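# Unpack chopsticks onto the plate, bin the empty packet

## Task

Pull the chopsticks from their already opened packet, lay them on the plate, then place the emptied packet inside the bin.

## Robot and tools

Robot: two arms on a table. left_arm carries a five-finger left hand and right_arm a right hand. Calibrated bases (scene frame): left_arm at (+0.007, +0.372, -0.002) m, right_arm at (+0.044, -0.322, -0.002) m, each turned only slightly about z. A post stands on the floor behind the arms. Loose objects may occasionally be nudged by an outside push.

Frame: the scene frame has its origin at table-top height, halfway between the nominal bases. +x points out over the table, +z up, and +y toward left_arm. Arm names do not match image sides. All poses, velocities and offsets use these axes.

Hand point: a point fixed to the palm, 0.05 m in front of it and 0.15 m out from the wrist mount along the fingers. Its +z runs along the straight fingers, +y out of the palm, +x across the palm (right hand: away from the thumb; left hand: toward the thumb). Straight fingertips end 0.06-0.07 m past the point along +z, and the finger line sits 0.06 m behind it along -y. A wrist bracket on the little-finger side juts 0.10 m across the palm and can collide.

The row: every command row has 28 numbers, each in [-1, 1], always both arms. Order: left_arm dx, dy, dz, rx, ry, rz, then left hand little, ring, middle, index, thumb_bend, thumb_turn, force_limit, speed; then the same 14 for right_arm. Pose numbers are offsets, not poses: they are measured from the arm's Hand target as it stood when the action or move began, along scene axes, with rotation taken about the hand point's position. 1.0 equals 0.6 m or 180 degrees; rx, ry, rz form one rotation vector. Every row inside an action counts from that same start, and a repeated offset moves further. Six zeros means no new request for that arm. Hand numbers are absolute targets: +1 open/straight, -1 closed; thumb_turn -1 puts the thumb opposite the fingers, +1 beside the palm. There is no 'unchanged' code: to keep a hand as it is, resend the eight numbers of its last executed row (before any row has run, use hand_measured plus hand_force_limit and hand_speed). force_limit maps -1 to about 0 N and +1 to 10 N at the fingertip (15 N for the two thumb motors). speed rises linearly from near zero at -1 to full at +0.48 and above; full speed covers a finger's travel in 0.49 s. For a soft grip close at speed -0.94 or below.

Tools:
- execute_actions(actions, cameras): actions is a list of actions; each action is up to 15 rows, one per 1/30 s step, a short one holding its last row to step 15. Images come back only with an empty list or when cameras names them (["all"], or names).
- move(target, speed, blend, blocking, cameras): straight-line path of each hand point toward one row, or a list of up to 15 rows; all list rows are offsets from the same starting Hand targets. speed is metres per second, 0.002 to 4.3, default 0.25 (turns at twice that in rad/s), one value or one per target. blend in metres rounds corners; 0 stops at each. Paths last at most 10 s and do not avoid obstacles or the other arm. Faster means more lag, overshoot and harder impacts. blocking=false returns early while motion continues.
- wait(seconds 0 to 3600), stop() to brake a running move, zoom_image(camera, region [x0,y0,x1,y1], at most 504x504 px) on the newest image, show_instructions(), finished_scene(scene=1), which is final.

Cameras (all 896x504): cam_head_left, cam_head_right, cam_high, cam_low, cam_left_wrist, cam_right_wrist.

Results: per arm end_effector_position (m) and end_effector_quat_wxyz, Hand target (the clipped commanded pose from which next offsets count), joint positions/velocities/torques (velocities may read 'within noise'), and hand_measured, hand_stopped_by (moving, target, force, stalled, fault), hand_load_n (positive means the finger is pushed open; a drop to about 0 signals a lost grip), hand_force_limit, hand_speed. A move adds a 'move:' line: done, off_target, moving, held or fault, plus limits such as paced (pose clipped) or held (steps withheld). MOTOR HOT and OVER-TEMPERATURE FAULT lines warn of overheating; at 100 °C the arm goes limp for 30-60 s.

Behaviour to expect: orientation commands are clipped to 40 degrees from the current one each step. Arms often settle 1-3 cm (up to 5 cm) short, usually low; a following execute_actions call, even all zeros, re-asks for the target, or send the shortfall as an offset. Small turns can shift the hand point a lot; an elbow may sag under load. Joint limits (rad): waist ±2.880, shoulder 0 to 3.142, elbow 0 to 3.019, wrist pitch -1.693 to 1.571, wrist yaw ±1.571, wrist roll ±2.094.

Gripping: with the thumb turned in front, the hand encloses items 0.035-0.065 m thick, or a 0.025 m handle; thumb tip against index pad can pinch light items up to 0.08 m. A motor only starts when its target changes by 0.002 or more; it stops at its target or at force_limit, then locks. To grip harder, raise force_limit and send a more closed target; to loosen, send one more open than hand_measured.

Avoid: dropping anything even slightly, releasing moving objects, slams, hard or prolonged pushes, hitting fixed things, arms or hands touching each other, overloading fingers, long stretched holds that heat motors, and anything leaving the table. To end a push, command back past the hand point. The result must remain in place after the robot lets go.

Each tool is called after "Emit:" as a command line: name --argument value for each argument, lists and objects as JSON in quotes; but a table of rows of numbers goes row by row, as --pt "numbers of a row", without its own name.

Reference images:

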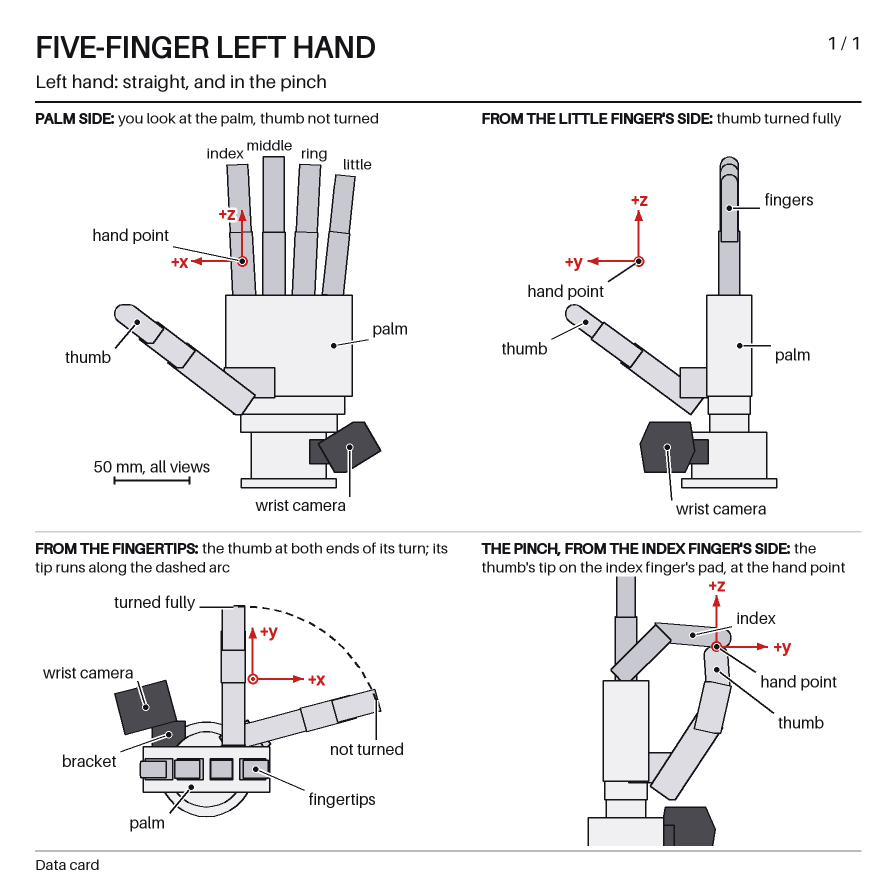

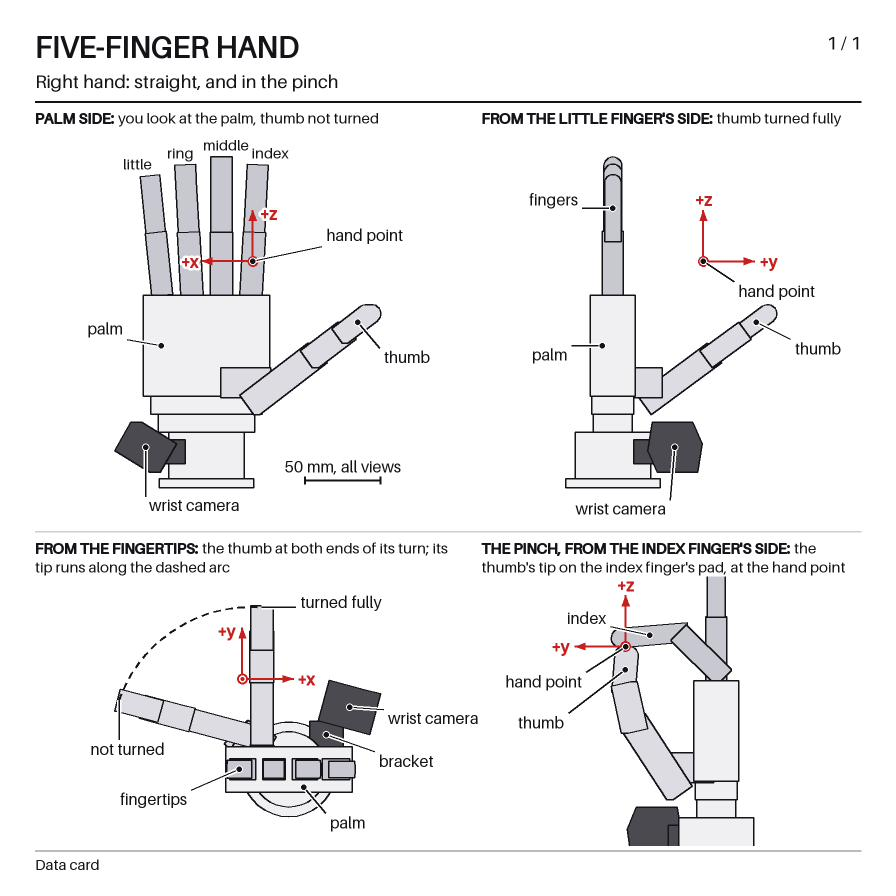

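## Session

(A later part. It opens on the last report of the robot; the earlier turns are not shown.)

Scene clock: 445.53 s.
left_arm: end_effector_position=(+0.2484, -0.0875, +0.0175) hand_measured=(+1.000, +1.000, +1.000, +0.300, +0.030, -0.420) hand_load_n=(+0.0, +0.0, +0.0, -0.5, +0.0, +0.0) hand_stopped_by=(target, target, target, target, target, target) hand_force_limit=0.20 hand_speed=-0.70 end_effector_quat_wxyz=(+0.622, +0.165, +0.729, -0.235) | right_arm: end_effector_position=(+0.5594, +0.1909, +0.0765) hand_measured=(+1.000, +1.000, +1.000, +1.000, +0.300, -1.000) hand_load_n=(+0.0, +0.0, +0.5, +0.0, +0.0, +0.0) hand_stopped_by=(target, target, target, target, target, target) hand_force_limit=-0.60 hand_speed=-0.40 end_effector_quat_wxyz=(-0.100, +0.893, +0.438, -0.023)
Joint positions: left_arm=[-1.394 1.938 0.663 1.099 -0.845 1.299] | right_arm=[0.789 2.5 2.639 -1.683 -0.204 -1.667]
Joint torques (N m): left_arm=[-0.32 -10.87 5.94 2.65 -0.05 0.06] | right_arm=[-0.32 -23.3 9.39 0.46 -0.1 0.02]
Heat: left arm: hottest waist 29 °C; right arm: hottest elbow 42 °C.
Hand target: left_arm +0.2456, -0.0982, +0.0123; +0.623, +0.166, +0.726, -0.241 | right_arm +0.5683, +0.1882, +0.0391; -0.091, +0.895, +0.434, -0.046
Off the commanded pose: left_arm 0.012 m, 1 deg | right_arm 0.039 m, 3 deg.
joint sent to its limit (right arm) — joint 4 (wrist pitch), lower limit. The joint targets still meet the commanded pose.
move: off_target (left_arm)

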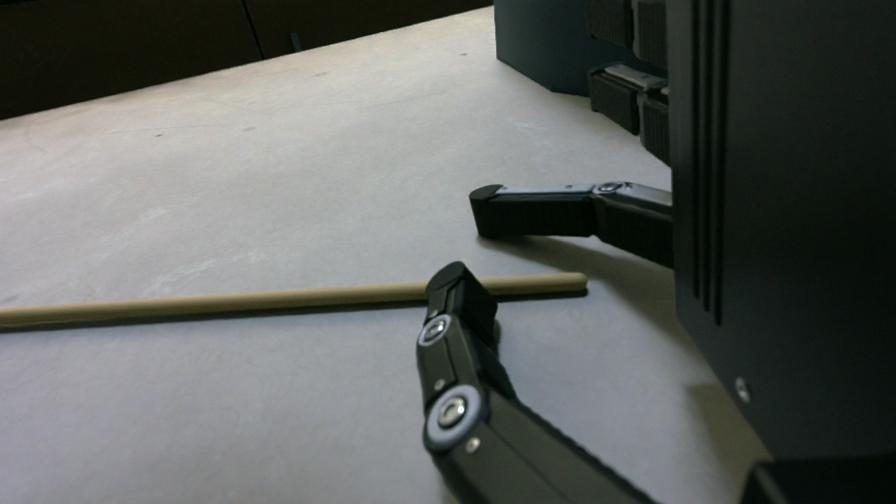

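Emit:
move --pt "-0.0217 0.0 0.025 0 0 0 1 1 1 0.3 0.03 -0.42 0.2 -0.7 0 0 0 0 0 0 1 1 1 1 0.3 -1 -0.6 -0.4" --pt "-0.0133 -0.0017 -0.002 0 0 0 1 1 1 0.3 0.03 -0.42 0.2 -0.7 0 0 0 0 0 0 1 1 1 1 0.3 -1 -0.6 -0.4" --speed 0.05 --cameras '["cam_left_wrist"]'

Emit:
zoom_image --camera "cam_left_wrist" --region '[360, 180, 600, 340]'

Scene clock: 447.50 s.
left_arm: end_effector_position=(+0.2341, -0.0915, +0.0173) hand_measured=(+1.000, +1.000, +1.000, +0.300, +0.030, -0.420) hand_load_n=(+0.0, +0.0, +0.0, -1.0, +0.0, +0.0) hand_stopped_by=(target, target, target, target, target, target) hand_force_limit=0.20 hand_speed=-0.70 end_effector_quat_wxyz=(+0.621, +0.170, +0.727, -0.238) | right_arm: end_effector_position=(+0.5594, +0.1909, +0.0765) hand_measured=(+1.000, +1.000, +1.000, +1.000, +0.300, -1.000) hand_load_n=(+0.0, +0.0, +0.0, +0.0, +0.0, +0.0) hand_stopped_by=(target, target, target, target, target, target) hand_force_limit=-0.60 hand_speed=-0.40 end_effector_quat_wxyz=(-0.100, +0.893, +0.438, -0.023)
Joint positions: left_arm=[-1.428 1.941 0.663 1.099 -0.867 1.299] | right_arm=[0.789 2.5 2.639 -1.683 -0.204 -1.667]
Joint torques (N m): left_arm=[0.67 -10.75 5.91 2.61 0.09 0.02] | right_arm=[0.03 -23.77 9.44 0.68 -0.13 -0.06]
Heat: left arm: hottest waist 29 °C; right arm: hottest elbow 42 °C.
Hand target: left_arm +0.2376, -0.0993, +0.0111; +0.623, +0.166, +0.726, -0.241 | right_arm +0.5683, +0.1882, +0.0391; -0.091, +0.895, +0.434, -0.046
Off the commanded pose: left_arm 0.011 m, 1 deg | right_arm 0.039 m, 3 deg.
joint sent to its limit (right arm) — joint 4 (wrist pitch), lower limit. The joint targets still meet the commanded pose.
move: off_target (left_arm)

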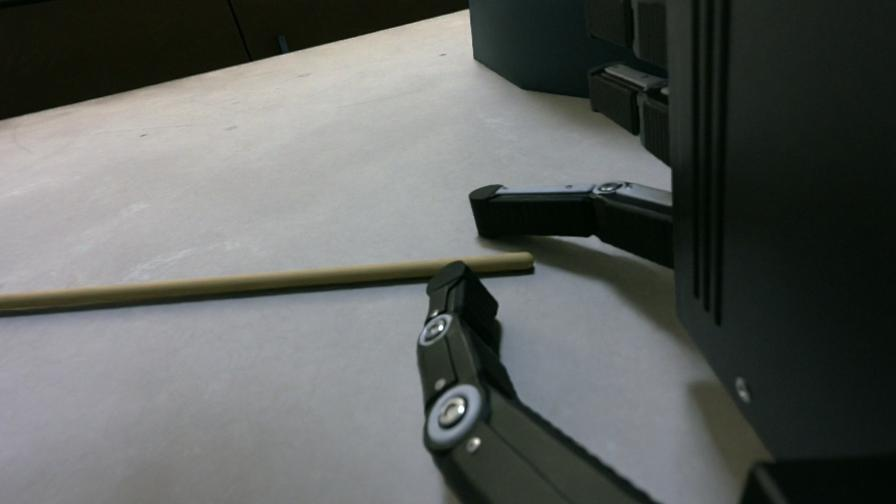

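Scaled by 2.100 from the camera's image (finer frame: 1280x720).

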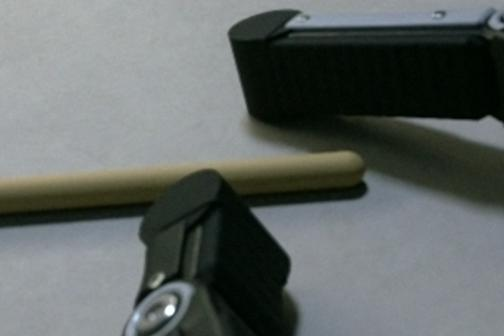

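Emit:
execute_actions --actions '[[[0,0,0,0,0,0,1,1,1,-0.2,0.03,-0.42,-0.3,-0.85,0,0,0,0,0,0,1,1,1,1,0.3,-1,-0.6,-0.4]]]' --cameras '["cam_left_wrist"]'

Emit:
zoom_image --camera "cam_left_wrist" --region '[360, 180, 600, 340]'

Scene clock: 449.20 s.
left_arm: end_effector_position=(+0.2341, -0.0924, +0.0168) hand_measured=(+1.000, +1.000, +1.000, -0.170, +0.030, -0.420) hand_load_n=(+0.0, +0.0, +0.0, +3.0, +0.0, +0.0) hand_stopped_by=(target, target, target, force, target, target) hand_force_limit=-0.30 hand_speed=-0.85 end_effector_quat_wxyz=(+0.621, +0.170, +0.727, -0.239) | right_arm: end_effector_position=(+0.5593, +0.1909, +0.0765) hand_measured=(+1.000, +1.000, +1.000, +1.000, +0.300, -1.000) hand_load_n=(+0.0, +0.0, +0.0, +0.0, +0.0, +0.0) hand_stopped_by=(target, target, target, target, target, target) hand_force_limit=-0.60 hand_speed=-0.40 end_effector_quat_wxyz=(-0.100, +0.893, +0.438, -0.023)
Joint positions: left_arm=[-1.428 1.944 0.665 1.102 -0.866 1.299] | right_arm=[0.789 2.5 2.639 -1.683 -0.204 -1.667]
Joint torques (N m): left_arm=[0.73 -11.11 5.79 2.4 0.03 0.02] | right_arm=[-0.44 -24.06 9.17 0.59 -0.13 -0.05]
Heat: left arm: hottest waist 29 °C; right arm: hottest elbow 42 °C.
Hand target: left_arm +0.2376, -0.0993, +0.0111; +0.623, +0.166, +0.726, -0.241 | right_arm +0.5683, +0.1882, +0.0391; -0.091, +0.895, +0.434, -0.046
Off the commanded pose: left_arm 0.010 m, 1 deg | right_arm 0.039 m, 3 deg.
joint sent to its limit (right arm) — joint 4 (wrist pitch), lower limit. The joint targets still meet the commanded pose.

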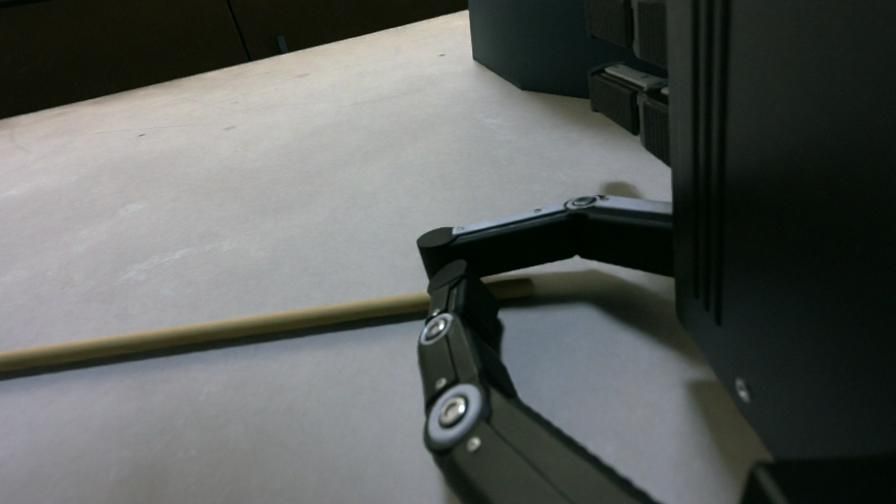

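Scaled by 2.100 from the camera's image (finer frame: 1280x720).

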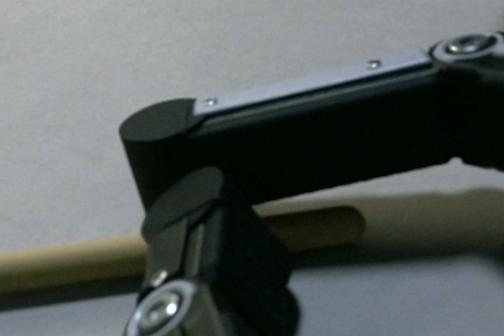

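Emit:
execute_actions --actions '[[[0,0,0,0,0,0,1,1,1,0.3,0.03,-0.42,-0.3,-0.7,0,0,0,0,0,0,1,1,1,1,0.3,-1,-0.6,-0.4]]]' --cameras '["cam_left_wrist"]'

Emit:
zoom_image --camera "cam_left_wrist" --region '[360, 180, 600, 340]'

Scene clock: 450.23 s.
left_arm: end_effector_position=(+0.2343, -0.0918, +0.0166) hand_measured=(+1.000, +1.000, +1.000, +0.300, +0.030, -0.420) hand_load_n=(+0.0, +0.0, +0.0, -1.0, +0.0, +0.0) hand_stopped_by=(target, target, target, target, target, target) hand_force_limit=-0.30 hand_speed=-0.70 end_effector_quat_wxyz=(+0.622, +0.170, +0.726, -0.238) | right_arm: end_effector_position=(+0.5593, +0.1909, +0.0765) hand_measured=(+1.000, +1.000, +1.000, +1.000, +0.300, -1.000) hand_load_n=(+0.5, +0.0, +0.0, +0.0, +0.0, +0.0) hand_stopped_by=(target, target, target, target, target, target) hand_force_limit=-0.60 hand_speed=-0.40 end_effector_quat_wxyz=(-0.100, +0.893, +0.438, -0.023)
Joint positions: left_arm=[-1.428 1.946 0.665 1.105 -0.869 1.301] | right_arm=[0.789 2.5 2.639 -1.683 -0.204 -1.667]
Joint torques (N m): left_arm=[0.67 -11.16 5.78 2.3 0.14 0] | right_arm=[-0.32 -23.53 9.29 0.51 -0.14 -0.06]
Heat: left arm: hottest waist 29 °C; right arm: hottest elbow 42 °C.
Hand target: left_arm +0.2376, -0.0992, +0.0110; +0.623, +0.166, +0.726, -0.240 | right_arm +0.5683, +0.1882, +0.0391; -0.091, +0.895, +0.434, -0.046
Off the commanded pose: left_arm 0.010 m, 1 deg | right_arm 0.039 m, 3 deg.
joint sent to its limit (right arm) — joint 4 (wrist pitch), lower limit. The joint targets still meet the commanded pose.

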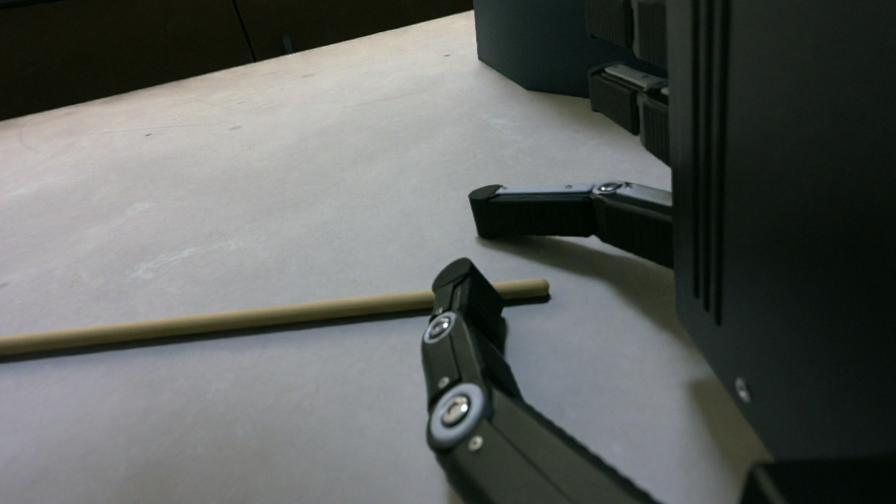

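Scaled by 2.100 from the camera's image (finer frame: 1280x720).

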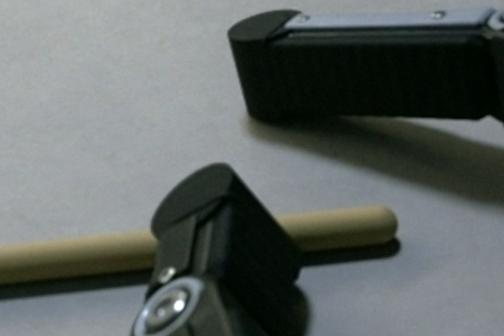

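Emit:
move --pt "-0.015 0.01 0.025 0 0 0 1 1 1 0.3 0.03 -0.42 -0.3 -0.7 0 0 0 0 0 0 1 1 1 1 0.3 -1 -0.6 -0.4" --pt "-0.0153 0.01 -0.008 0 0 0 1 1 1 0.3 0.03 -0.42 -0.3 -0.7 0 0 0 0 0 0 1 1 1 1 0.3 -1 -0.6 -0.4" --speed 0.05 --cameras '["cam_left_wrist"]'

Emit:
zoom_image --camera "cam_left_wrist" --region '[360, 180, 600, 340]'

Scene clock: 452.80 s.
left_arm: end_effector_position=(+0.2321, -0.0912, +0.0169) hand_measured=(+1.000, +1.000, +1.000, +0.300, +0.030, -0.420) hand_load_n=(+0.0, +0.0, +0.0, +0.0, +0.0, +0.0) hand_stopped_by=(target, target, target, target, target, target) hand_force_limit=-0.30 hand_speed=-0.70 end_effector_quat_wxyz=(+0.625, +0.165, +0.725, -0.238) | right_arm: end_effector_position=(+0.5593, +0.1909, +0.0765) hand_measured=(+1.000, +1.000, +1.000, +1.000, +0.300, -1.000) hand_load_n=(+0.0, +0.0, +0.0, +0.0, +0.0, +0.0) hand_stopped_by=(target, target, target, target, target, target) hand_force_limit=-0.60 hand_speed=-0.40 end_effector_quat_wxyz=(-0.100, +0.893, +0.438, -0.023)
Joint positions: left_arm=[-1.436 1.951 0.665 1.119 -0.883 1.301] | right_arm=[0.789 2.5 2.639 -1.683 -0.204 -1.667]
Joint torques (N m): left_arm=[-0.21 -10.93 4.55 2.51 -0.08 -0.05] | right_arm=[0.09 -24 9.54 0.51 -0.1 -0.04]
Heat: left arm: hottest waist 29 °C; right arm: hottest elbow 42 °C.
Hand target: left_arm +0.2284, -0.0932, +0.0062; +0.623, +0.166, +0.726, -0.241 | right_arm +0.5683, +0.1882, +0.0391; -0.091, +0.895, +0.434, -0.046
Off the commanded pose: left_arm 0.011 m, 0 deg | right_arm 0.039 m, 3 deg.
joint sent to its limit (right arm) — joint 4 (wrist pitch), lower limit. The joint targets still meet the commanded pose.
move: off_target (left_arm)

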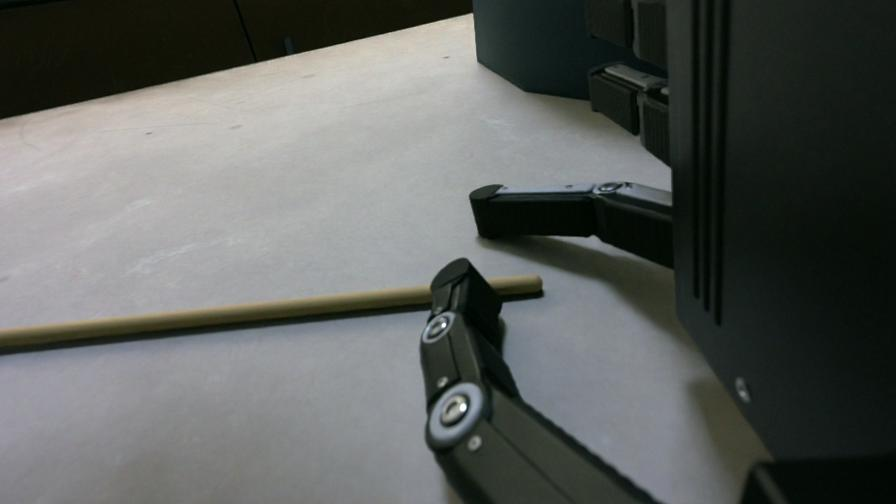

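Scaled by 2.100 from the camera's image (finer frame: 1280x720).

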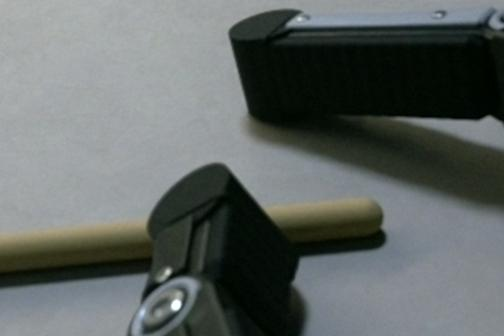

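Emit:
move --pt "-0.02 0.013 0.05 0 0 0 1 1 1 0.3 0.03 -0.42 -0.3 -0.7 0 0 0 0 0 0 1 1 1 1 0.3 -1 -0.6 -0.4" --speed 0.06 --cameras '["cam_left_wrist"]'

Scene clock: 454.10 s.
left_arm: end_effector_position=(+0.2201, -0.0896, +0.0383) hand_measured=(+1.000, +1.000, +1.000, +0.300, +0.030, -0.420) hand_load_n=(+0.0, +0.0, +0.0, +0.0, +0.5, +0.0) hand_stopped_by=(target, target, target, target, target, target) hand_force_limit=-0.30 hand_speed=-0.70 end_effector_quat_wxyz=(+0.627, +0.163, +0.722, -0.243) | right_arm: end_effector_position=(+0.5593, +0.1909, +0.0765) hand_measured=(+1.000, +1.000, +1.000, +1.000, +0.300, -1.000) hand_load_n=(-0.5, +0.0, +0.0, +0.0, +0.0, +0.0) hand_stopped_by=(target, target, target, target, target, target) hand_force_limit=-0.60 hand_speed=-0.40 end_effector_quat_wxyz=(-0.100, +0.893, +0.438, -0.023)
Joint positions: left_arm=[-1.465 1.881 0.649 1.074 -0.91 1.297] | right_arm=[0.789 2.5 2.639 -1.683 -0.204 -1.667]
Joint torques (N m): left_arm=[-0.09 -13.8 3.73 1.11 -0.14 -0.07] | right_arm=[0.21 -23.3 9.26 0.44 -0.09 -0.05]
Heat: left arm: hottest waist 29 °C; right arm: hottest elbow 42 °C.
Hand target: left_arm +0.2163, -0.0856, +0.0363; +0.623, +0.166, +0.726, -0.241 | right_arm +0.5683, +0.1882, +0.0391; -0.091, +0.895, +0.434, -0.046
Off the commanded pose: left_arm 0.006 m, 1 deg | right_arm 0.039 m, 3 deg.
joint sent to its limit (right arm) — joint 4 (wrist pitch), lower limit. The joint targets still meet the commanded pose.
move: done

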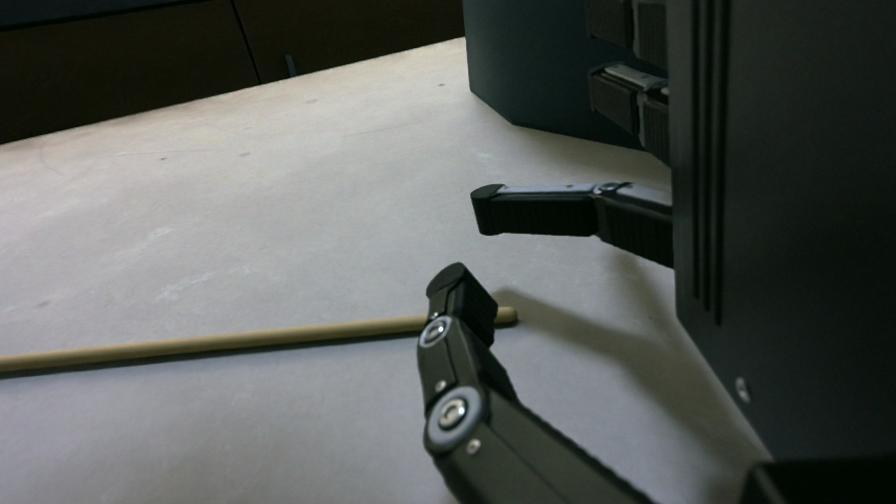

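Emit:
move --pt "0.0073 0.0112 -0.01 0 0 0 1 1 1 0.3 0.03 -0.42 -0.3 -0.7 0 0 0 0 0 0 1 1 1 1 0.3 -1 -0.6 -0.4" --pt "0.0073 0.0112 -0.047 0 0 0 1 1 1 0.3 0.03 -0.42 -0.3 -0.7 0 0 0 0 0 0 1 1 1 1 0.3 -1 -0.6 -0.4" --speed 0.06 --cameras '["cam_left_wrist"]'

Emit:
zoom_image --camera "cam_left_wrist" --region '[360, 180, 600, 340]'

Scene clock: 455.87 s.
left_arm: end_effector_position=(+0.2190, -0.0815, +0.0175) hand_measured=(+1.000, +1.000, +1.000, +0.300, +0.030, -0.420) hand_load_n=(+0.0, +0.0, +0.0, +0.0, +0.0, +0.0) hand_stopped_by=(target, target, target, target, target, target) hand_force_limit=-0.30 hand_speed=-0.70 end_effector_quat_wxyz=(+0.624, +0.168, +0.724, -0.241) | right_arm: end_effector_position=(+0.5593, +0.1909, +0.0765) hand_measured=(+1.000, +1.000, +1.000, +1.000, +0.300, -1.000) hand_load_n=(+0.0, +0.0, +0.0, +0.0, +0.0, +0.0) hand_stopped_by=(target, target, target, target, target, target) hand_force_limit=-0.60 hand_speed=-0.40 end_effector_quat_wxyz=(-0.100, +0.893, +0.438, -0.023)
Joint positions: left_arm=[-1.465 1.936 0.63 1.135 -0.903 1.296] | right_arm=[0.789 2.5 2.639 -1.683 -0.204 -1.667]
Joint torques (N m): left_arm=[0.62 -10.87 3.81 2.61 0.04 -0.05] | right_arm=[-0.85 -23.41 9.21 0.57 -0.07 -0.03]
Heat: left arm: hottest waist 29 °C; right arm: hottest elbow 42 °C.
Hand target: left_arm +0.2207, -0.0787, +0.0080; +0.623, +0.166, +0.726, -0.241 | right_arm +0.5683, +0.1882, +0.0391; -0.091, +0.895, +0.434, -0.046
Off the commanded pose: left_arm 0.010 m, 0 deg | right_arm 0.039 m, 3 deg.
joint sent to its limit (right arm) — joint 4 (wrist pitch), lower limit. The joint targets still meet the commanded pose.
move: done

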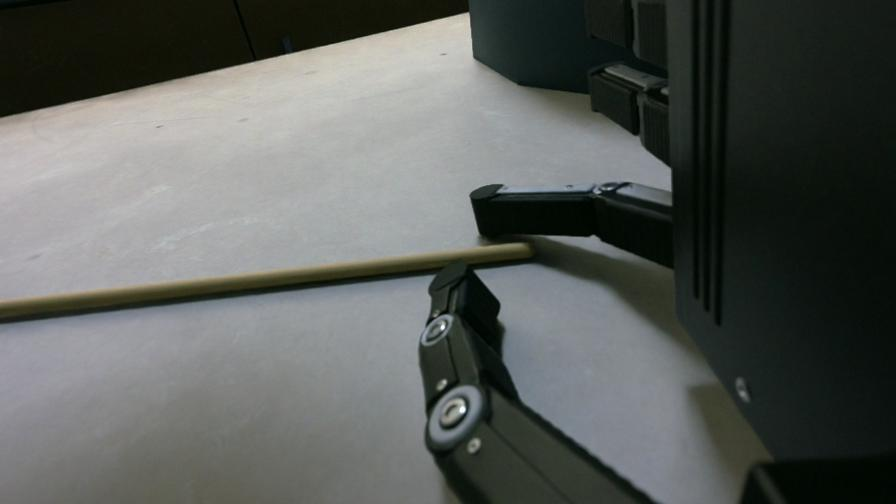

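Scaled by 2.100 from the camera's image (finer frame: 1280x720).

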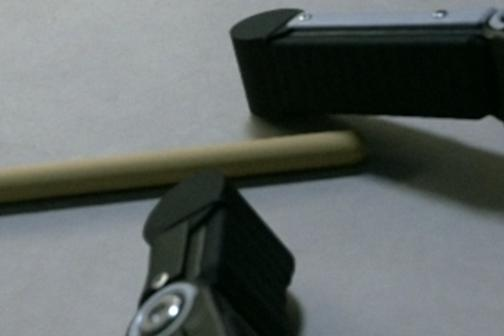

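Emit:
execute_actions --actions '[[[0,0,0,0,0,0,1,1,1,-0.05,0.03,-0.42,-0.5,-0.9,0,0,0,0,0,0,1,1,1,1,0.3,-1,-0.6,-0.4]]]' --cameras '["cam_left_wrist"]'

Emit:
zoom_image --camera "cam_left_wrist" --region '[360, 180, 600, 340]'

Scene clock: 457.57 s.
left_arm: end_effector_position=(+0.2190, -0.0815, +0.0176) hand_measured=(+1.000, +1.000, +1.000, -0.050, +0.030, -0.420) hand_load_n=(+0.0, +0.0, +0.0, +0.0, +0.0, +0.0) hand_stopped_by=(target, target, target, target, target, target) hand_force_limit=-0.50 hand_speed=-0.90 end_effector_quat_wxyz=(+0.624, +0.168, +0.724, -0.241) | right_arm: end_effector_position=(+0.5593, +0.1909, +0.0765) hand_measured=(+1.000, +1.000, +1.000, +1.000, +0.300, -1.000) hand_load_n=(+0.0, +0.0, +0.0, +0.0, +0.0, +0.0) hand_stopped_by=(target, target, target, target, target, target) hand_force_limit=-0.60 hand_speed=-0.40 end_effector_quat_wxyz=(-0.100, +0.893, +0.438, -0.023)
Joint positions: left_arm=[-1.465 1.936 0.63 1.136 -0.903 1.296] | right_arm=[0.789 2.5 2.639 -1.683 -0.204 -1.667]
Joint torques (N m): left_arm=[0.67 -10.99 3.81 2.63 0.04 -0.05] | right_arm=[-1.03 -24.18 9.31 0.55 -0.11 -0.01]
Heat: left arm: hottest waist 29 °C; right arm: hottest elbow 42 °C.
Hand target: left_arm +0.2207, -0.0787, +0.0080; +0.623, +0.166, +0.726, -0.241 | right_arm +0.5683, +0.1882, +0.0391; -0.091, +0.895, +0.434, -0.046
Off the commanded pose: left_arm 0.010 m, 0 deg | right_arm 0.039 m, 3 deg.
joint sent to its limit (right arm) — joint 4 (wrist pitch), lower limit. The joint targets still meet the commanded pose.

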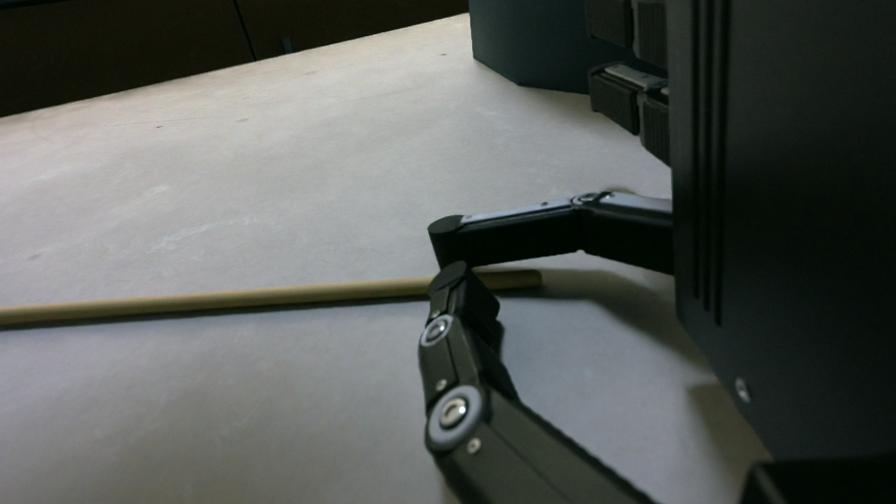

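Scaled by 2.100 from the camera's image (finer frame: 1280x720).

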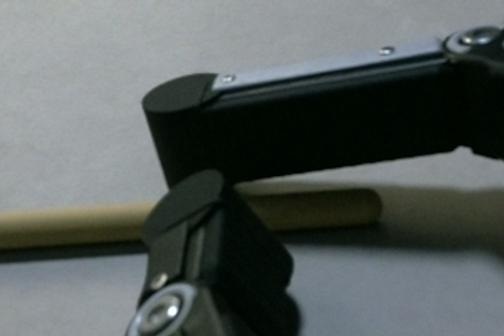

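Emit:
execute_actions --actions '[[[0,0,0,0,0,0,1,1,1,-0.11,0.03,-0.42,-0.5,-0.9,0,0,0,0,0,0,1,1,1,1,0.3,-1,-0.6,-0.4]]]' --cameras '["cam_left_wrist"]'

Emit:
zoom_image --camera "cam_left_wrist" --region '[360, 180, 600, 340]'

Scene clock: 458.40 s.
left_arm: end_effector_position=(+0.2190, -0.0815, +0.0176) hand_measured=(+1.000, +1.000, +1.000, -0.110, +0.030, -0.420) hand_load_n=(+0.0, +0.0, +0.0, +0.0, +0.0, +0.0) hand_stopped_by=(target, target, target, target, target, target) hand_force_limit=-0.50 hand_speed=-0.90 end_effector_quat_wxyz=(+0.624, +0.168, +0.724, -0.241) | right_arm: end_effector_position=(+0.5593, +0.1909, +0.0765) hand_measured=(+1.000, +1.000, +1.000, +1.000, +0.300, -1.000) hand_load_n=(+0.0, +0.0, +0.0, +0.0, +0.0, +0.0) hand_stopped_by=(target, target, target, target, target, target) hand_force_limit=-0.60 hand_speed=-0.40 end_effector_quat_wxyz=(-0.100, +0.893, +0.438, -0.023)
Joint positions: left_arm=[-1.465 1.936 0.63 1.136 -0.903 1.296] | right_arm=[0.789 2.5 2.639 -1.683 -0.204 -1.667]
Joint torques (N m): left_arm=[0.56 -10.93 3.79 2.65 0.04 -0.05] | right_arm=[-0.21 -23.47 9.46 0.28 -0.13 -0.02]
Heat: left arm: hottest waist 29 °C; right arm: hottest elbow 42 °C.
Hand target: left_arm +0.2207, -0.0787, +0.0080; +0.623, +0.166, +0.726, -0.241 | right_arm +0.5683, +0.1882, +0.0391; -0.091, +0.895, +0.434, -0.046
Off the commanded pose: left_arm 0.010 m, 0 deg | right_arm 0.039 m, 3 deg.
joint sent to its limit (right arm) — joint 4 (wrist pitch), lower limit. The joint targets still meet the commanded pose.

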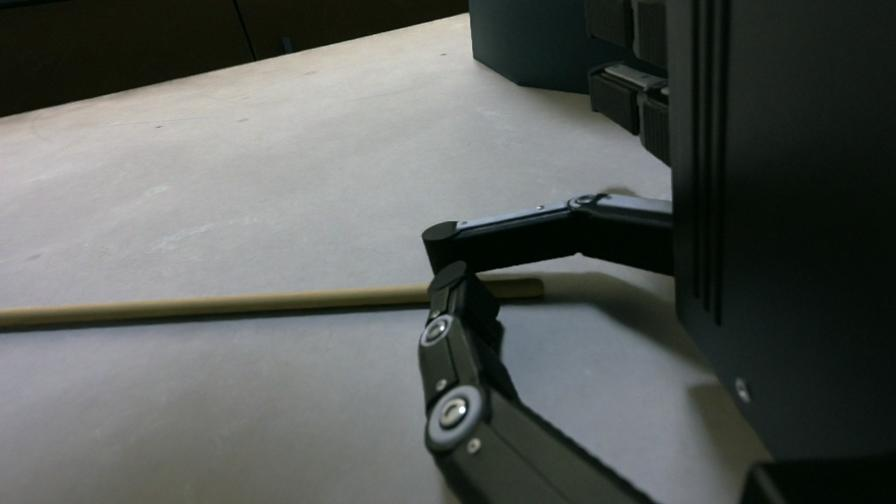

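Scaled by 2.100 from the camera's image (finer frame: 1280x720).

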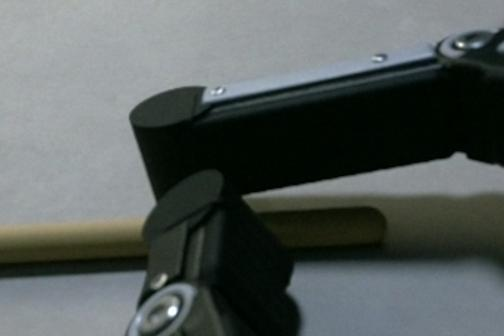

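Emit:
execute_actions --actions '[[[0,0,0,0,0,0,1,1,1,0.3,0.03,-0.42,-0.5,-0.7,0,0,0,0,0,0,1,1,1,1,0.3,-1,-0.6,-0.4]]]' --cameras '["cam_left_wrist"]'

Emit:
zoom_image --camera "cam_left_wrist" --region '[360, 180, 600, 340]'

Scene clock: 459.40 s.
left_arm: end_effector_position=(+0.2190, -0.0816, +0.0176) hand_measured=(+1.000, +1.000, +1.000, +0.300, +0.030, -0.420) hand_load_n=(+0.0, +0.5, +0.0, +0.0, +0.0, +0.0) hand_stopped_by=(target, target, target, target, target, target) hand_force_limit=-0.50 hand_speed=-0.70 end_effector_quat_wxyz=(+0.624, +0.168, +0.724, -0.241) | right_arm: end_effector_position=(+0.5593, +0.1909, +0.0765) hand_measured=(+1.000, +1.000, +1.000, +1.000, +0.300, -1.000) hand_load_n=(+0.0, +0.0, +0.0, +0.0, +0.0, +0.0) hand_stopped_by=(target, target, target, target, target, target) hand_force_limit=-0.60 hand_speed=-0.40 end_effector_quat_wxyz=(-0.100, +0.893, +0.438, -0.023)
Joint positions: left_arm=[-1.465 1.936 0.63 1.136 -0.903 1.296] | right_arm=[0.789 2.5 2.639 -1.683 -0.204 -1.667]
Joint torques (N m): left_arm=[0.73 -10.87 3.81 2.65 0.04 -0.06] | right_arm=[-0.44 -24.06 9.37 0.66 -0.14 -0.07]
Heat: left arm: hottest waist 29 °C; right arm: hottest elbow 42 °C.
Hand target: left_arm +0.2207, -0.0788, +0.0080; +0.623, +0.166, +0.726, -0.241 | right_arm +0.5683, +0.1882, +0.0391; -0.091, +0.895, +0.434, -0.046
Off the commanded pose: left_arm 0.010 m, 0 deg | right_arm 0.039 m, 3 deg.
joint sent to its limit (right arm) — joint 4 (wrist pitch), lower limit. The joint targets still meet the commanded pose.

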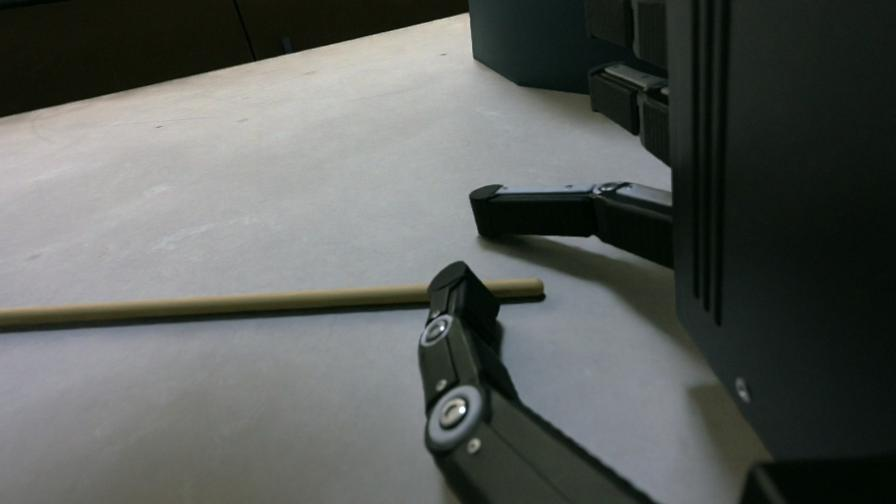

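Scaled by 2.100 from the camera's image (finer frame: 1280x720).

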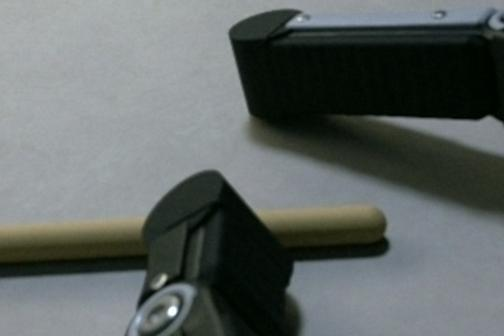

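Emit:
execute_actions --actions '[[[0,0,0,0,0,0,1,1,1,-0.22,0.03,-0.42,-0.3,-0.88,0,0,0,0,0,0,1,1,1,1,0.3,-1,-0.6,-0.4]],[[0,0,0,0,0,0,1,1,1,-0.22,0.03,-0.42,-0.3,-0.88,0,0,0,0,0,0,1,1,1,1,0.3,-1,-0.6,-0.4]]]' --cameras '["cam_left_wrist"]'

Emit:
zoom_image --camera "cam_left_wrist" --region '[360, 180, 600, 340]'

Scene clock: 461.60 s.
left_arm: end_effector_position=(+0.2190, -0.0816, +0.0176) hand_measured=(+1.000, +1.000, +1.000, -0.220, +0.030, -0.420) hand_load_n=(+0.0, +0.0, +0.0, +2.0, +0.0, +0.0) hand_stopped_by=(target, target, target, target, target, target) hand_force_limit=-0.30 hand_speed=-0.88 end_effector_quat_wxyz=(+0.624, +0.168, +0.724, -0.241) | right_arm: end_effector_position=(+0.5593, +0.1909, +0.0765) hand_measured=(+1.000, +1.000, +1.000, +1.000, +0.300, -1.000) hand_load_n=(+0.0, +0.0, +0.0, +0.0, +0.0, +0.0) hand_stopped_by=(target, target, target, target, target, target) hand_force_limit=-0.60 hand_speed=-0.40 end_effector_quat_wxyz=(-0.100, +0.893, +0.438, -0.023)
Joint positions: left_arm=[-1.465 1.936 0.63 1.136 -0.903 1.296] | right_arm=[0.789 2.5 2.639 -1.683 -0.204 -1.667]
Joint torques (N m): left_arm=[0.62 -10.93 3.82 2.69 0.03 -0.05] | right_arm=[-0.79 -24.18 9.22 0.49 -0.04 -0.02]
Heat: left arm: hottest waist 29 °C; right arm: hottest elbow 42 °C.
Hand target: left_arm +0.2207, -0.0788, +0.0080; +0.623, +0.166, +0.726, -0.241 | right_arm +0.5683, +0.1882, +0.0391; -0.091, +0.895, +0.434, -0.046
Off the commanded pose: left_arm 0.010 m, 0 deg | right_arm 0.039 m, 3 deg.
joint sent to its limit (right arm) — joint 4 (wrist pitch), lower limit. The joint targets still meet the commanded pose.

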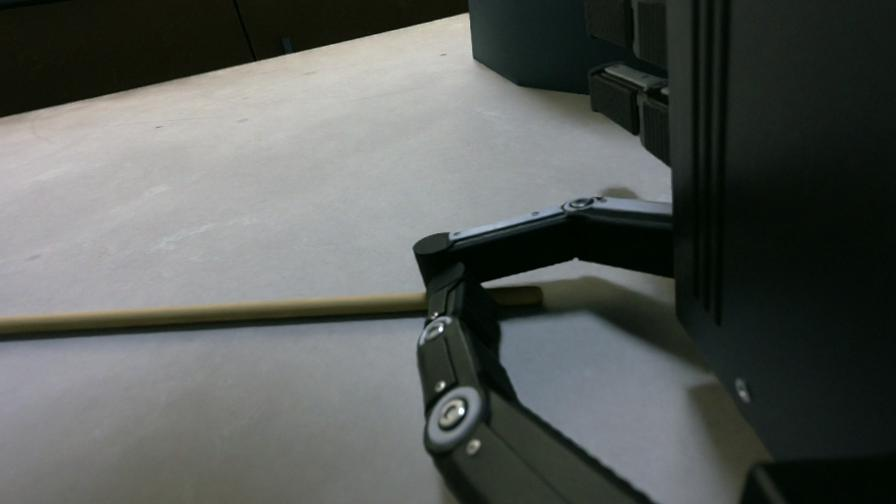

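Scaled by 2.100 from the camera's image (finer frame: 1280x720).

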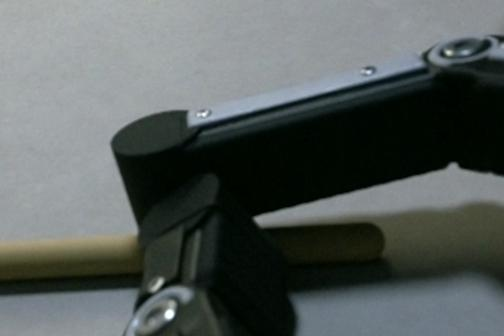

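Emit:
execute_actions --actions '[[[0,0,0,0,0,0,1,1,1,-0.3,0.03,-0.42,-0.1,-0.88,0,0,0,0,0,0,1,1,1,1,0.3,-1,-0.6,-0.4]]]' --cameras '[]'

Emit:
move --target '[0,0,0.035,0,0,0,1,1,1,-0.3,0.03,-0.42,-0.1,-0.88,0,0,0,0,0,0,1,1,1,1,0.3,-1,-0.6,-0.4]' --speed 0.03 --cameras '["cam_left_wrist"]'

Emit:
zoom_image --camera "cam_left_wrist" --region '[360, 180, 600, 340]'

Scene clock: 462.57 s.
left_arm: end_effector_position=(+0.2190, -0.0816, +0.0176) hand_measured=(+1.000, +1.000, +1.000, -0.228, +0.030, -0.420) hand_load_n=(+0.0, +0.0, +0.0, +5.0, +0.5, +0.0) hand_stopped_by=(target, target, target, force, target, target) hand_force_limit=-0.10 hand_speed=-0.88 end_effector_quat_wxyz=(+0.624, +0.168, +0.724, -0.241) | right_arm: end_effector_position=(+0.5593, +0.1909, +0.0765) hand_measured=(+1.000, +1.000, +1.000, +1.000, +0.300, -1.000) hand_load_n=(+0.0, +0.0, +0.5, +0.0, -0.5, +0.0) hand_stopped_by=(target, target, target, target, target, target) hand_force_limit=-0.60 hand_speed=-0.40 end_effector_quat_wxyz=(-0.100, +0.893, +0.438, -0.023)
Joint positions: left_arm=[-1.465 1.936 0.63 1.136 -0.903 1.296] | right_arm=[0.789 2.5 2.639 -1.683 -0.204 -1.667]
Joint torques (N m): left_arm=[0.62 -10.99 3.79 2.66 0.04 -0.05] | right_arm=[-0.67 -23.71 9.47 0.57 -0.13 -0.07]
Heat: left arm: hottest waist 29 °C; right arm: hottest elbow 42 °C.
Hand target: left_arm +0.2207, -0.0788, +0.0080; +0.623, +0.166, +0.726, -0.241 | right_arm +0.5683, +0.1882, +0.0391; -0.091, +0.895, +0.434, -0.046
Off the commanded pose: left_arm 0.010 m, 0 deg | right_arm 0.039 m, 3 deg.
joint sent to its limit (right arm) — joint 4 (wrist pitch), lower limit. The joint targets still meet the commanded pose.

Scene clock: 463.83 s.
left_arm: end_effector_position=(+0.2191, -0.0835, +0.0294) hand_measured=(+1.000, +1.000, +1.000, -0.228, +0.030, -0.420) hand_load_n=(+0.0, +0.0, +0.0, +5.0, +0.0, +0.0) hand_stopped_by=(target, target, target, force, target, target) hand_force_limit=-0.10 hand_speed=-0.88 end_effector_quat_wxyz=(+0.625, +0.165, +0.723, -0.245) | right_arm: end_effector_position=(+0.5593, +0.1909, +0.0765) hand_measured=(+1.000, +1.000, +1.000, +1.000, +0.300, -1.000) hand_load_n=(+0.0, +0.0, +0.0, +0.0, +0.0, +0.0) hand_stopped_by=(target, target, target, target, target, target) hand_force_limit=-0.60 hand_speed=-0.40 end_effector_quat_wxyz=(-0.100, +0.893, +0.438, -0.023)
Joint positions: left_arm=[-1.465 1.901 0.63 1.111 -0.903 1.296] | right_arm=[0.789 2.5 2.639 -1.683 -0.204 -1.667]
Joint torques (N m): left_arm=[0.62 -13.98 3.59 1.1 0.04 -0.04] | right_arm=[-0.67 -24.23 9.25 0.59 -0.1 -0.06]
Heat: left arm: hottest waist 29 °C; right arm: hottest elbow 42 °C.
Hand target: left_arm +0.2207, -0.0788, +0.0291; +0.623, +0.166, +0.726, -0.241 | right_arm +0.5683, +0.1882, +0.0391; -0.091, +0.895, +0.434, -0.046
Off the commanded pose: left_arm 0.005 m, 1 deg | right_arm 0.039 m, 3 deg.
joint sent to its limit (right arm) — joint 4 (wrist pitch), lower limit. The joint targets still meet the commanded pose.
move: done

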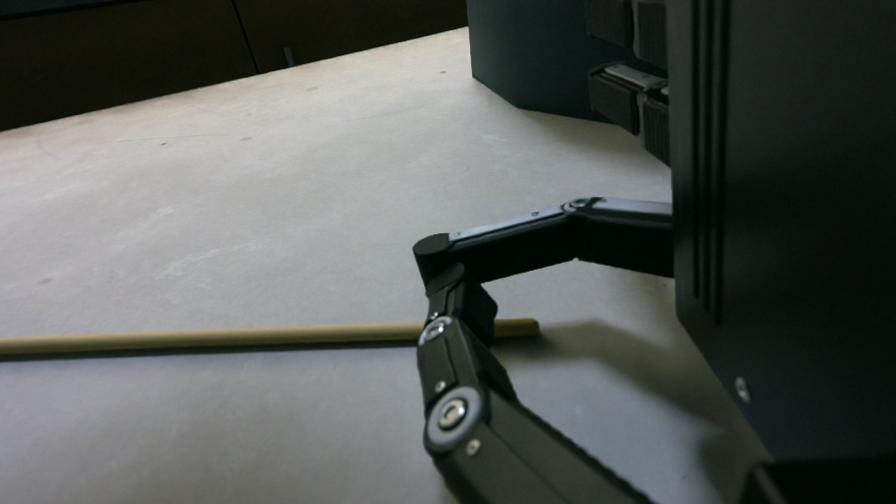

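Scaled by 2.100 from the camera's image (finer frame: 1280x720).

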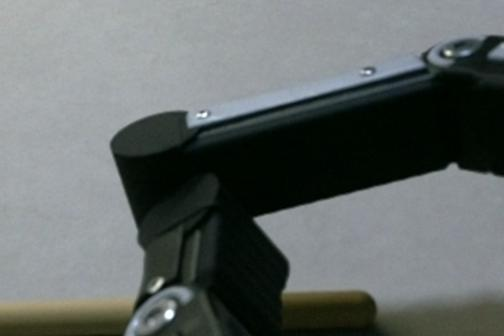

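Emit:
move --pt "0 0 0.025 0 0 0 1 1 1 0.3 0.03 -0.52 -0.1 -0.7 0 0 0 0 0 0 1 1 1 1 0.3 -1 -0.6 -0.4" --pt "-0.0195 0.0128 0.025 0 0 0 1 1 1 0.3 0.03 -0.52 -0.1 -0.7 0 0 0 0 0 0 1 1 1 1 0.3 -1 -0.6 -0.4" --pt "-0.0195 0.0128 -0.038 0 0 0 1 1 1 0.3 0.03 -0.52 -0.1 -0.7 0 0 0 0 0 0 1 1 1 1 0.3 -1 -0.6 -0.4" --speed 0.06 --cameras '["cam_left_wrist"]'

Emit:
zoom_image --camera "cam_left_wrist" --region '[360, 180, 600, 340]'

Scene clock: 468.17 s.
left_arm: end_effector_position=(+0.2119, -0.0715, +0.0165) hand_measured=(+1.000, +1.000, +1.000, +0.300, +0.030, -0.520) hand_load_n=(+0.0, +0.0, +0.0, -0.5, +0.0, +0.0) hand_stopped_by=(target, target, target, target, target, target) hand_force_limit=-0.10 hand_speed=-0.70 end_effector_quat_wxyz=(+0.625, +0.164, +0.725, -0.240) | right_arm: end_effector_position=(+0.5593, +0.1909, +0.0765) hand_measured=(+1.000, +1.000, +1.000, +1.000, +0.300, -1.000) hand_load_n=(+0.0, +0.0, +0.0, +0.0, +0.0, +0.0) hand_stopped_by=(target, target, target, target, target, target) hand_force_limit=-0.60 hand_speed=-0.40 end_effector_quat_wxyz=(-0.100, +0.893, +0.438, -0.023)
Joint positions: left_arm=[-1.483 1.93 0.605 1.15 -0.928 1.287] | right_arm=[0.789 2.5 2.639 -1.683 -0.204 -1.667]
Joint torques (N m): left_arm=[-0.09 -10.29 3.86 2.56 -0.09 -0.05] | right_arm=[-0.5 -22.95 9.42 0.55 -0.08 -0.06]
Heat: left arm: hottest waist 29 °C; right arm: hottest elbow 42 °C.
Hand target: left_arm +0.2092, -0.0711, +0.0064; +0.623, +0.166, +0.726, -0.241 | right_arm +0.5683, +0.1882, +0.0391; -0.091, +0.895, +0.434, -0.046
Off the commanded pose: left_arm 0.011 m, 0 deg | right_arm 0.039 m, 3 deg.
joint sent to its limit (right arm) — joint 4 (wrist pitch), lower limit. The joint targets still meet the commanded pose.
move: off_target (left_arm)

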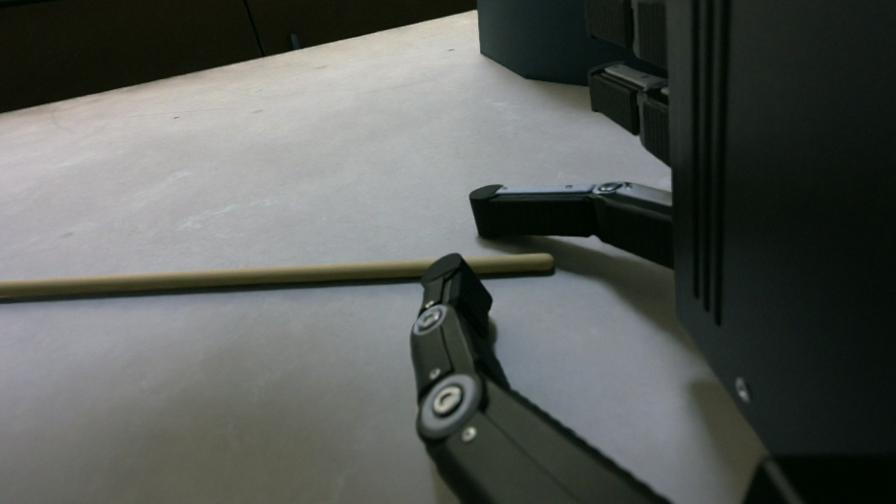

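Scaled by 2.100 from the camera's image (finer frame: 1280x720).

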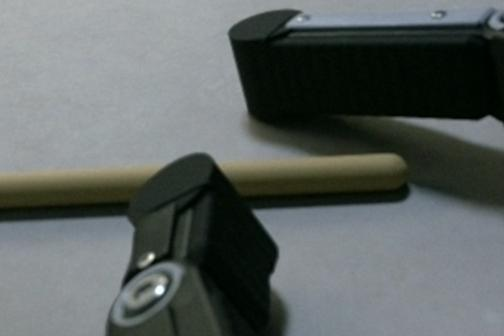

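Emit:
move --target '[0,0,-0.013,0,0,0,1,1,1,0.3,0.03,-0.52,-0.1,-0.7,0,0,0,0,0,0,1,1,1,1,0.3,-1,-0.6,-0.4]' --speed 0.03 --cameras '["cam_left_wrist"]'

Emit:
zoom_image --camera "cam_left_wrist" --region '[360, 180, 600, 340]'

Scene clock: 469.13 s.
left_arm: end_effector_position=(+0.2114, -0.0723, +0.0150) hand_measured=(+1.000, +1.000, +1.000, +0.300, +0.030, -0.520) hand_load_n=(+0.0, +0.0, +0.0, -1.0, +0.0, +0.5) hand_stopped_by=(target, target, target, target, target, target) hand_force_limit=-0.10 hand_speed=-0.70 end_effector_quat_wxyz=(+0.627, +0.158, +0.722, -0.247) | right_arm: end_effector_position=(+0.5593, +0.1909, +0.0765) hand_measured=(+1.000, +1.000, +1.000, +1.000, +0.300, -1.000) hand_load_n=(+0.0, +0.0, +0.5, +0.0, +0.0, +0.0) hand_stopped_by=(target, target, target, target, target, target) hand_force_limit=-0.60 hand_speed=-0.40 end_effector_quat_wxyz=(-0.100, +0.893, +0.438, -0.023)
Joint positions: left_arm=[-1.484 1.945 0.605 1.186 -0.93 1.287] | right_arm=[0.789 2.5 2.639 -1.683 -0.204 -1.667]
Joint torques (N m): left_arm=[-0.03 -9.41 3.93 2.09 -0.01 -0.04] | right_arm=[-0.73 -23.41 9.42 0.7 -0.09 -0.02]
Heat: left arm: hottest waist 29 °C; right arm: hottest elbow 42 °C.
Hand target: left_arm +0.2091, -0.0712, -0.0015; +0.623, +0.166, +0.726, -0.241 | right_arm +0.5683, +0.1882, +0.0391; -0.091, +0.895, +0.434, -0.046
Off the commanded pose: left_arm 0.017 m, 1 deg | right_arm 0.039 m, 3 deg.
joint sent to its limit (right arm) — joint 4 (wrist pitch), lower limit. The joint targets still meet the commanded pose.
move: off_target (left_arm)

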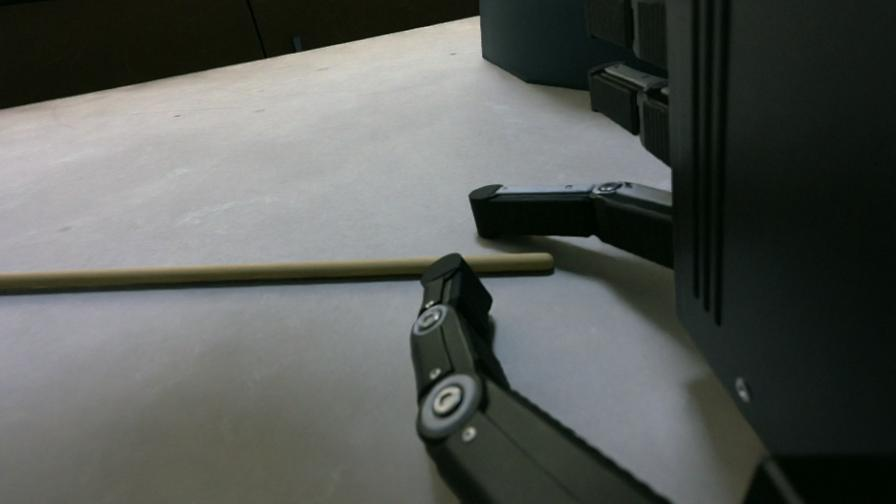

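Scaled by 2.100 from the camera's image (finer frame: 1280x720).

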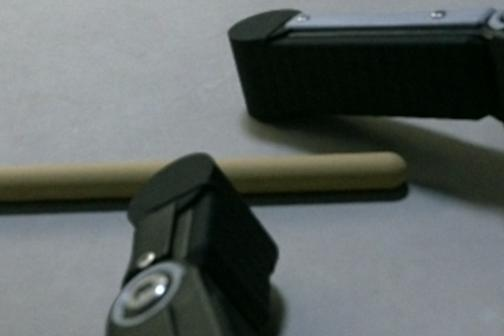

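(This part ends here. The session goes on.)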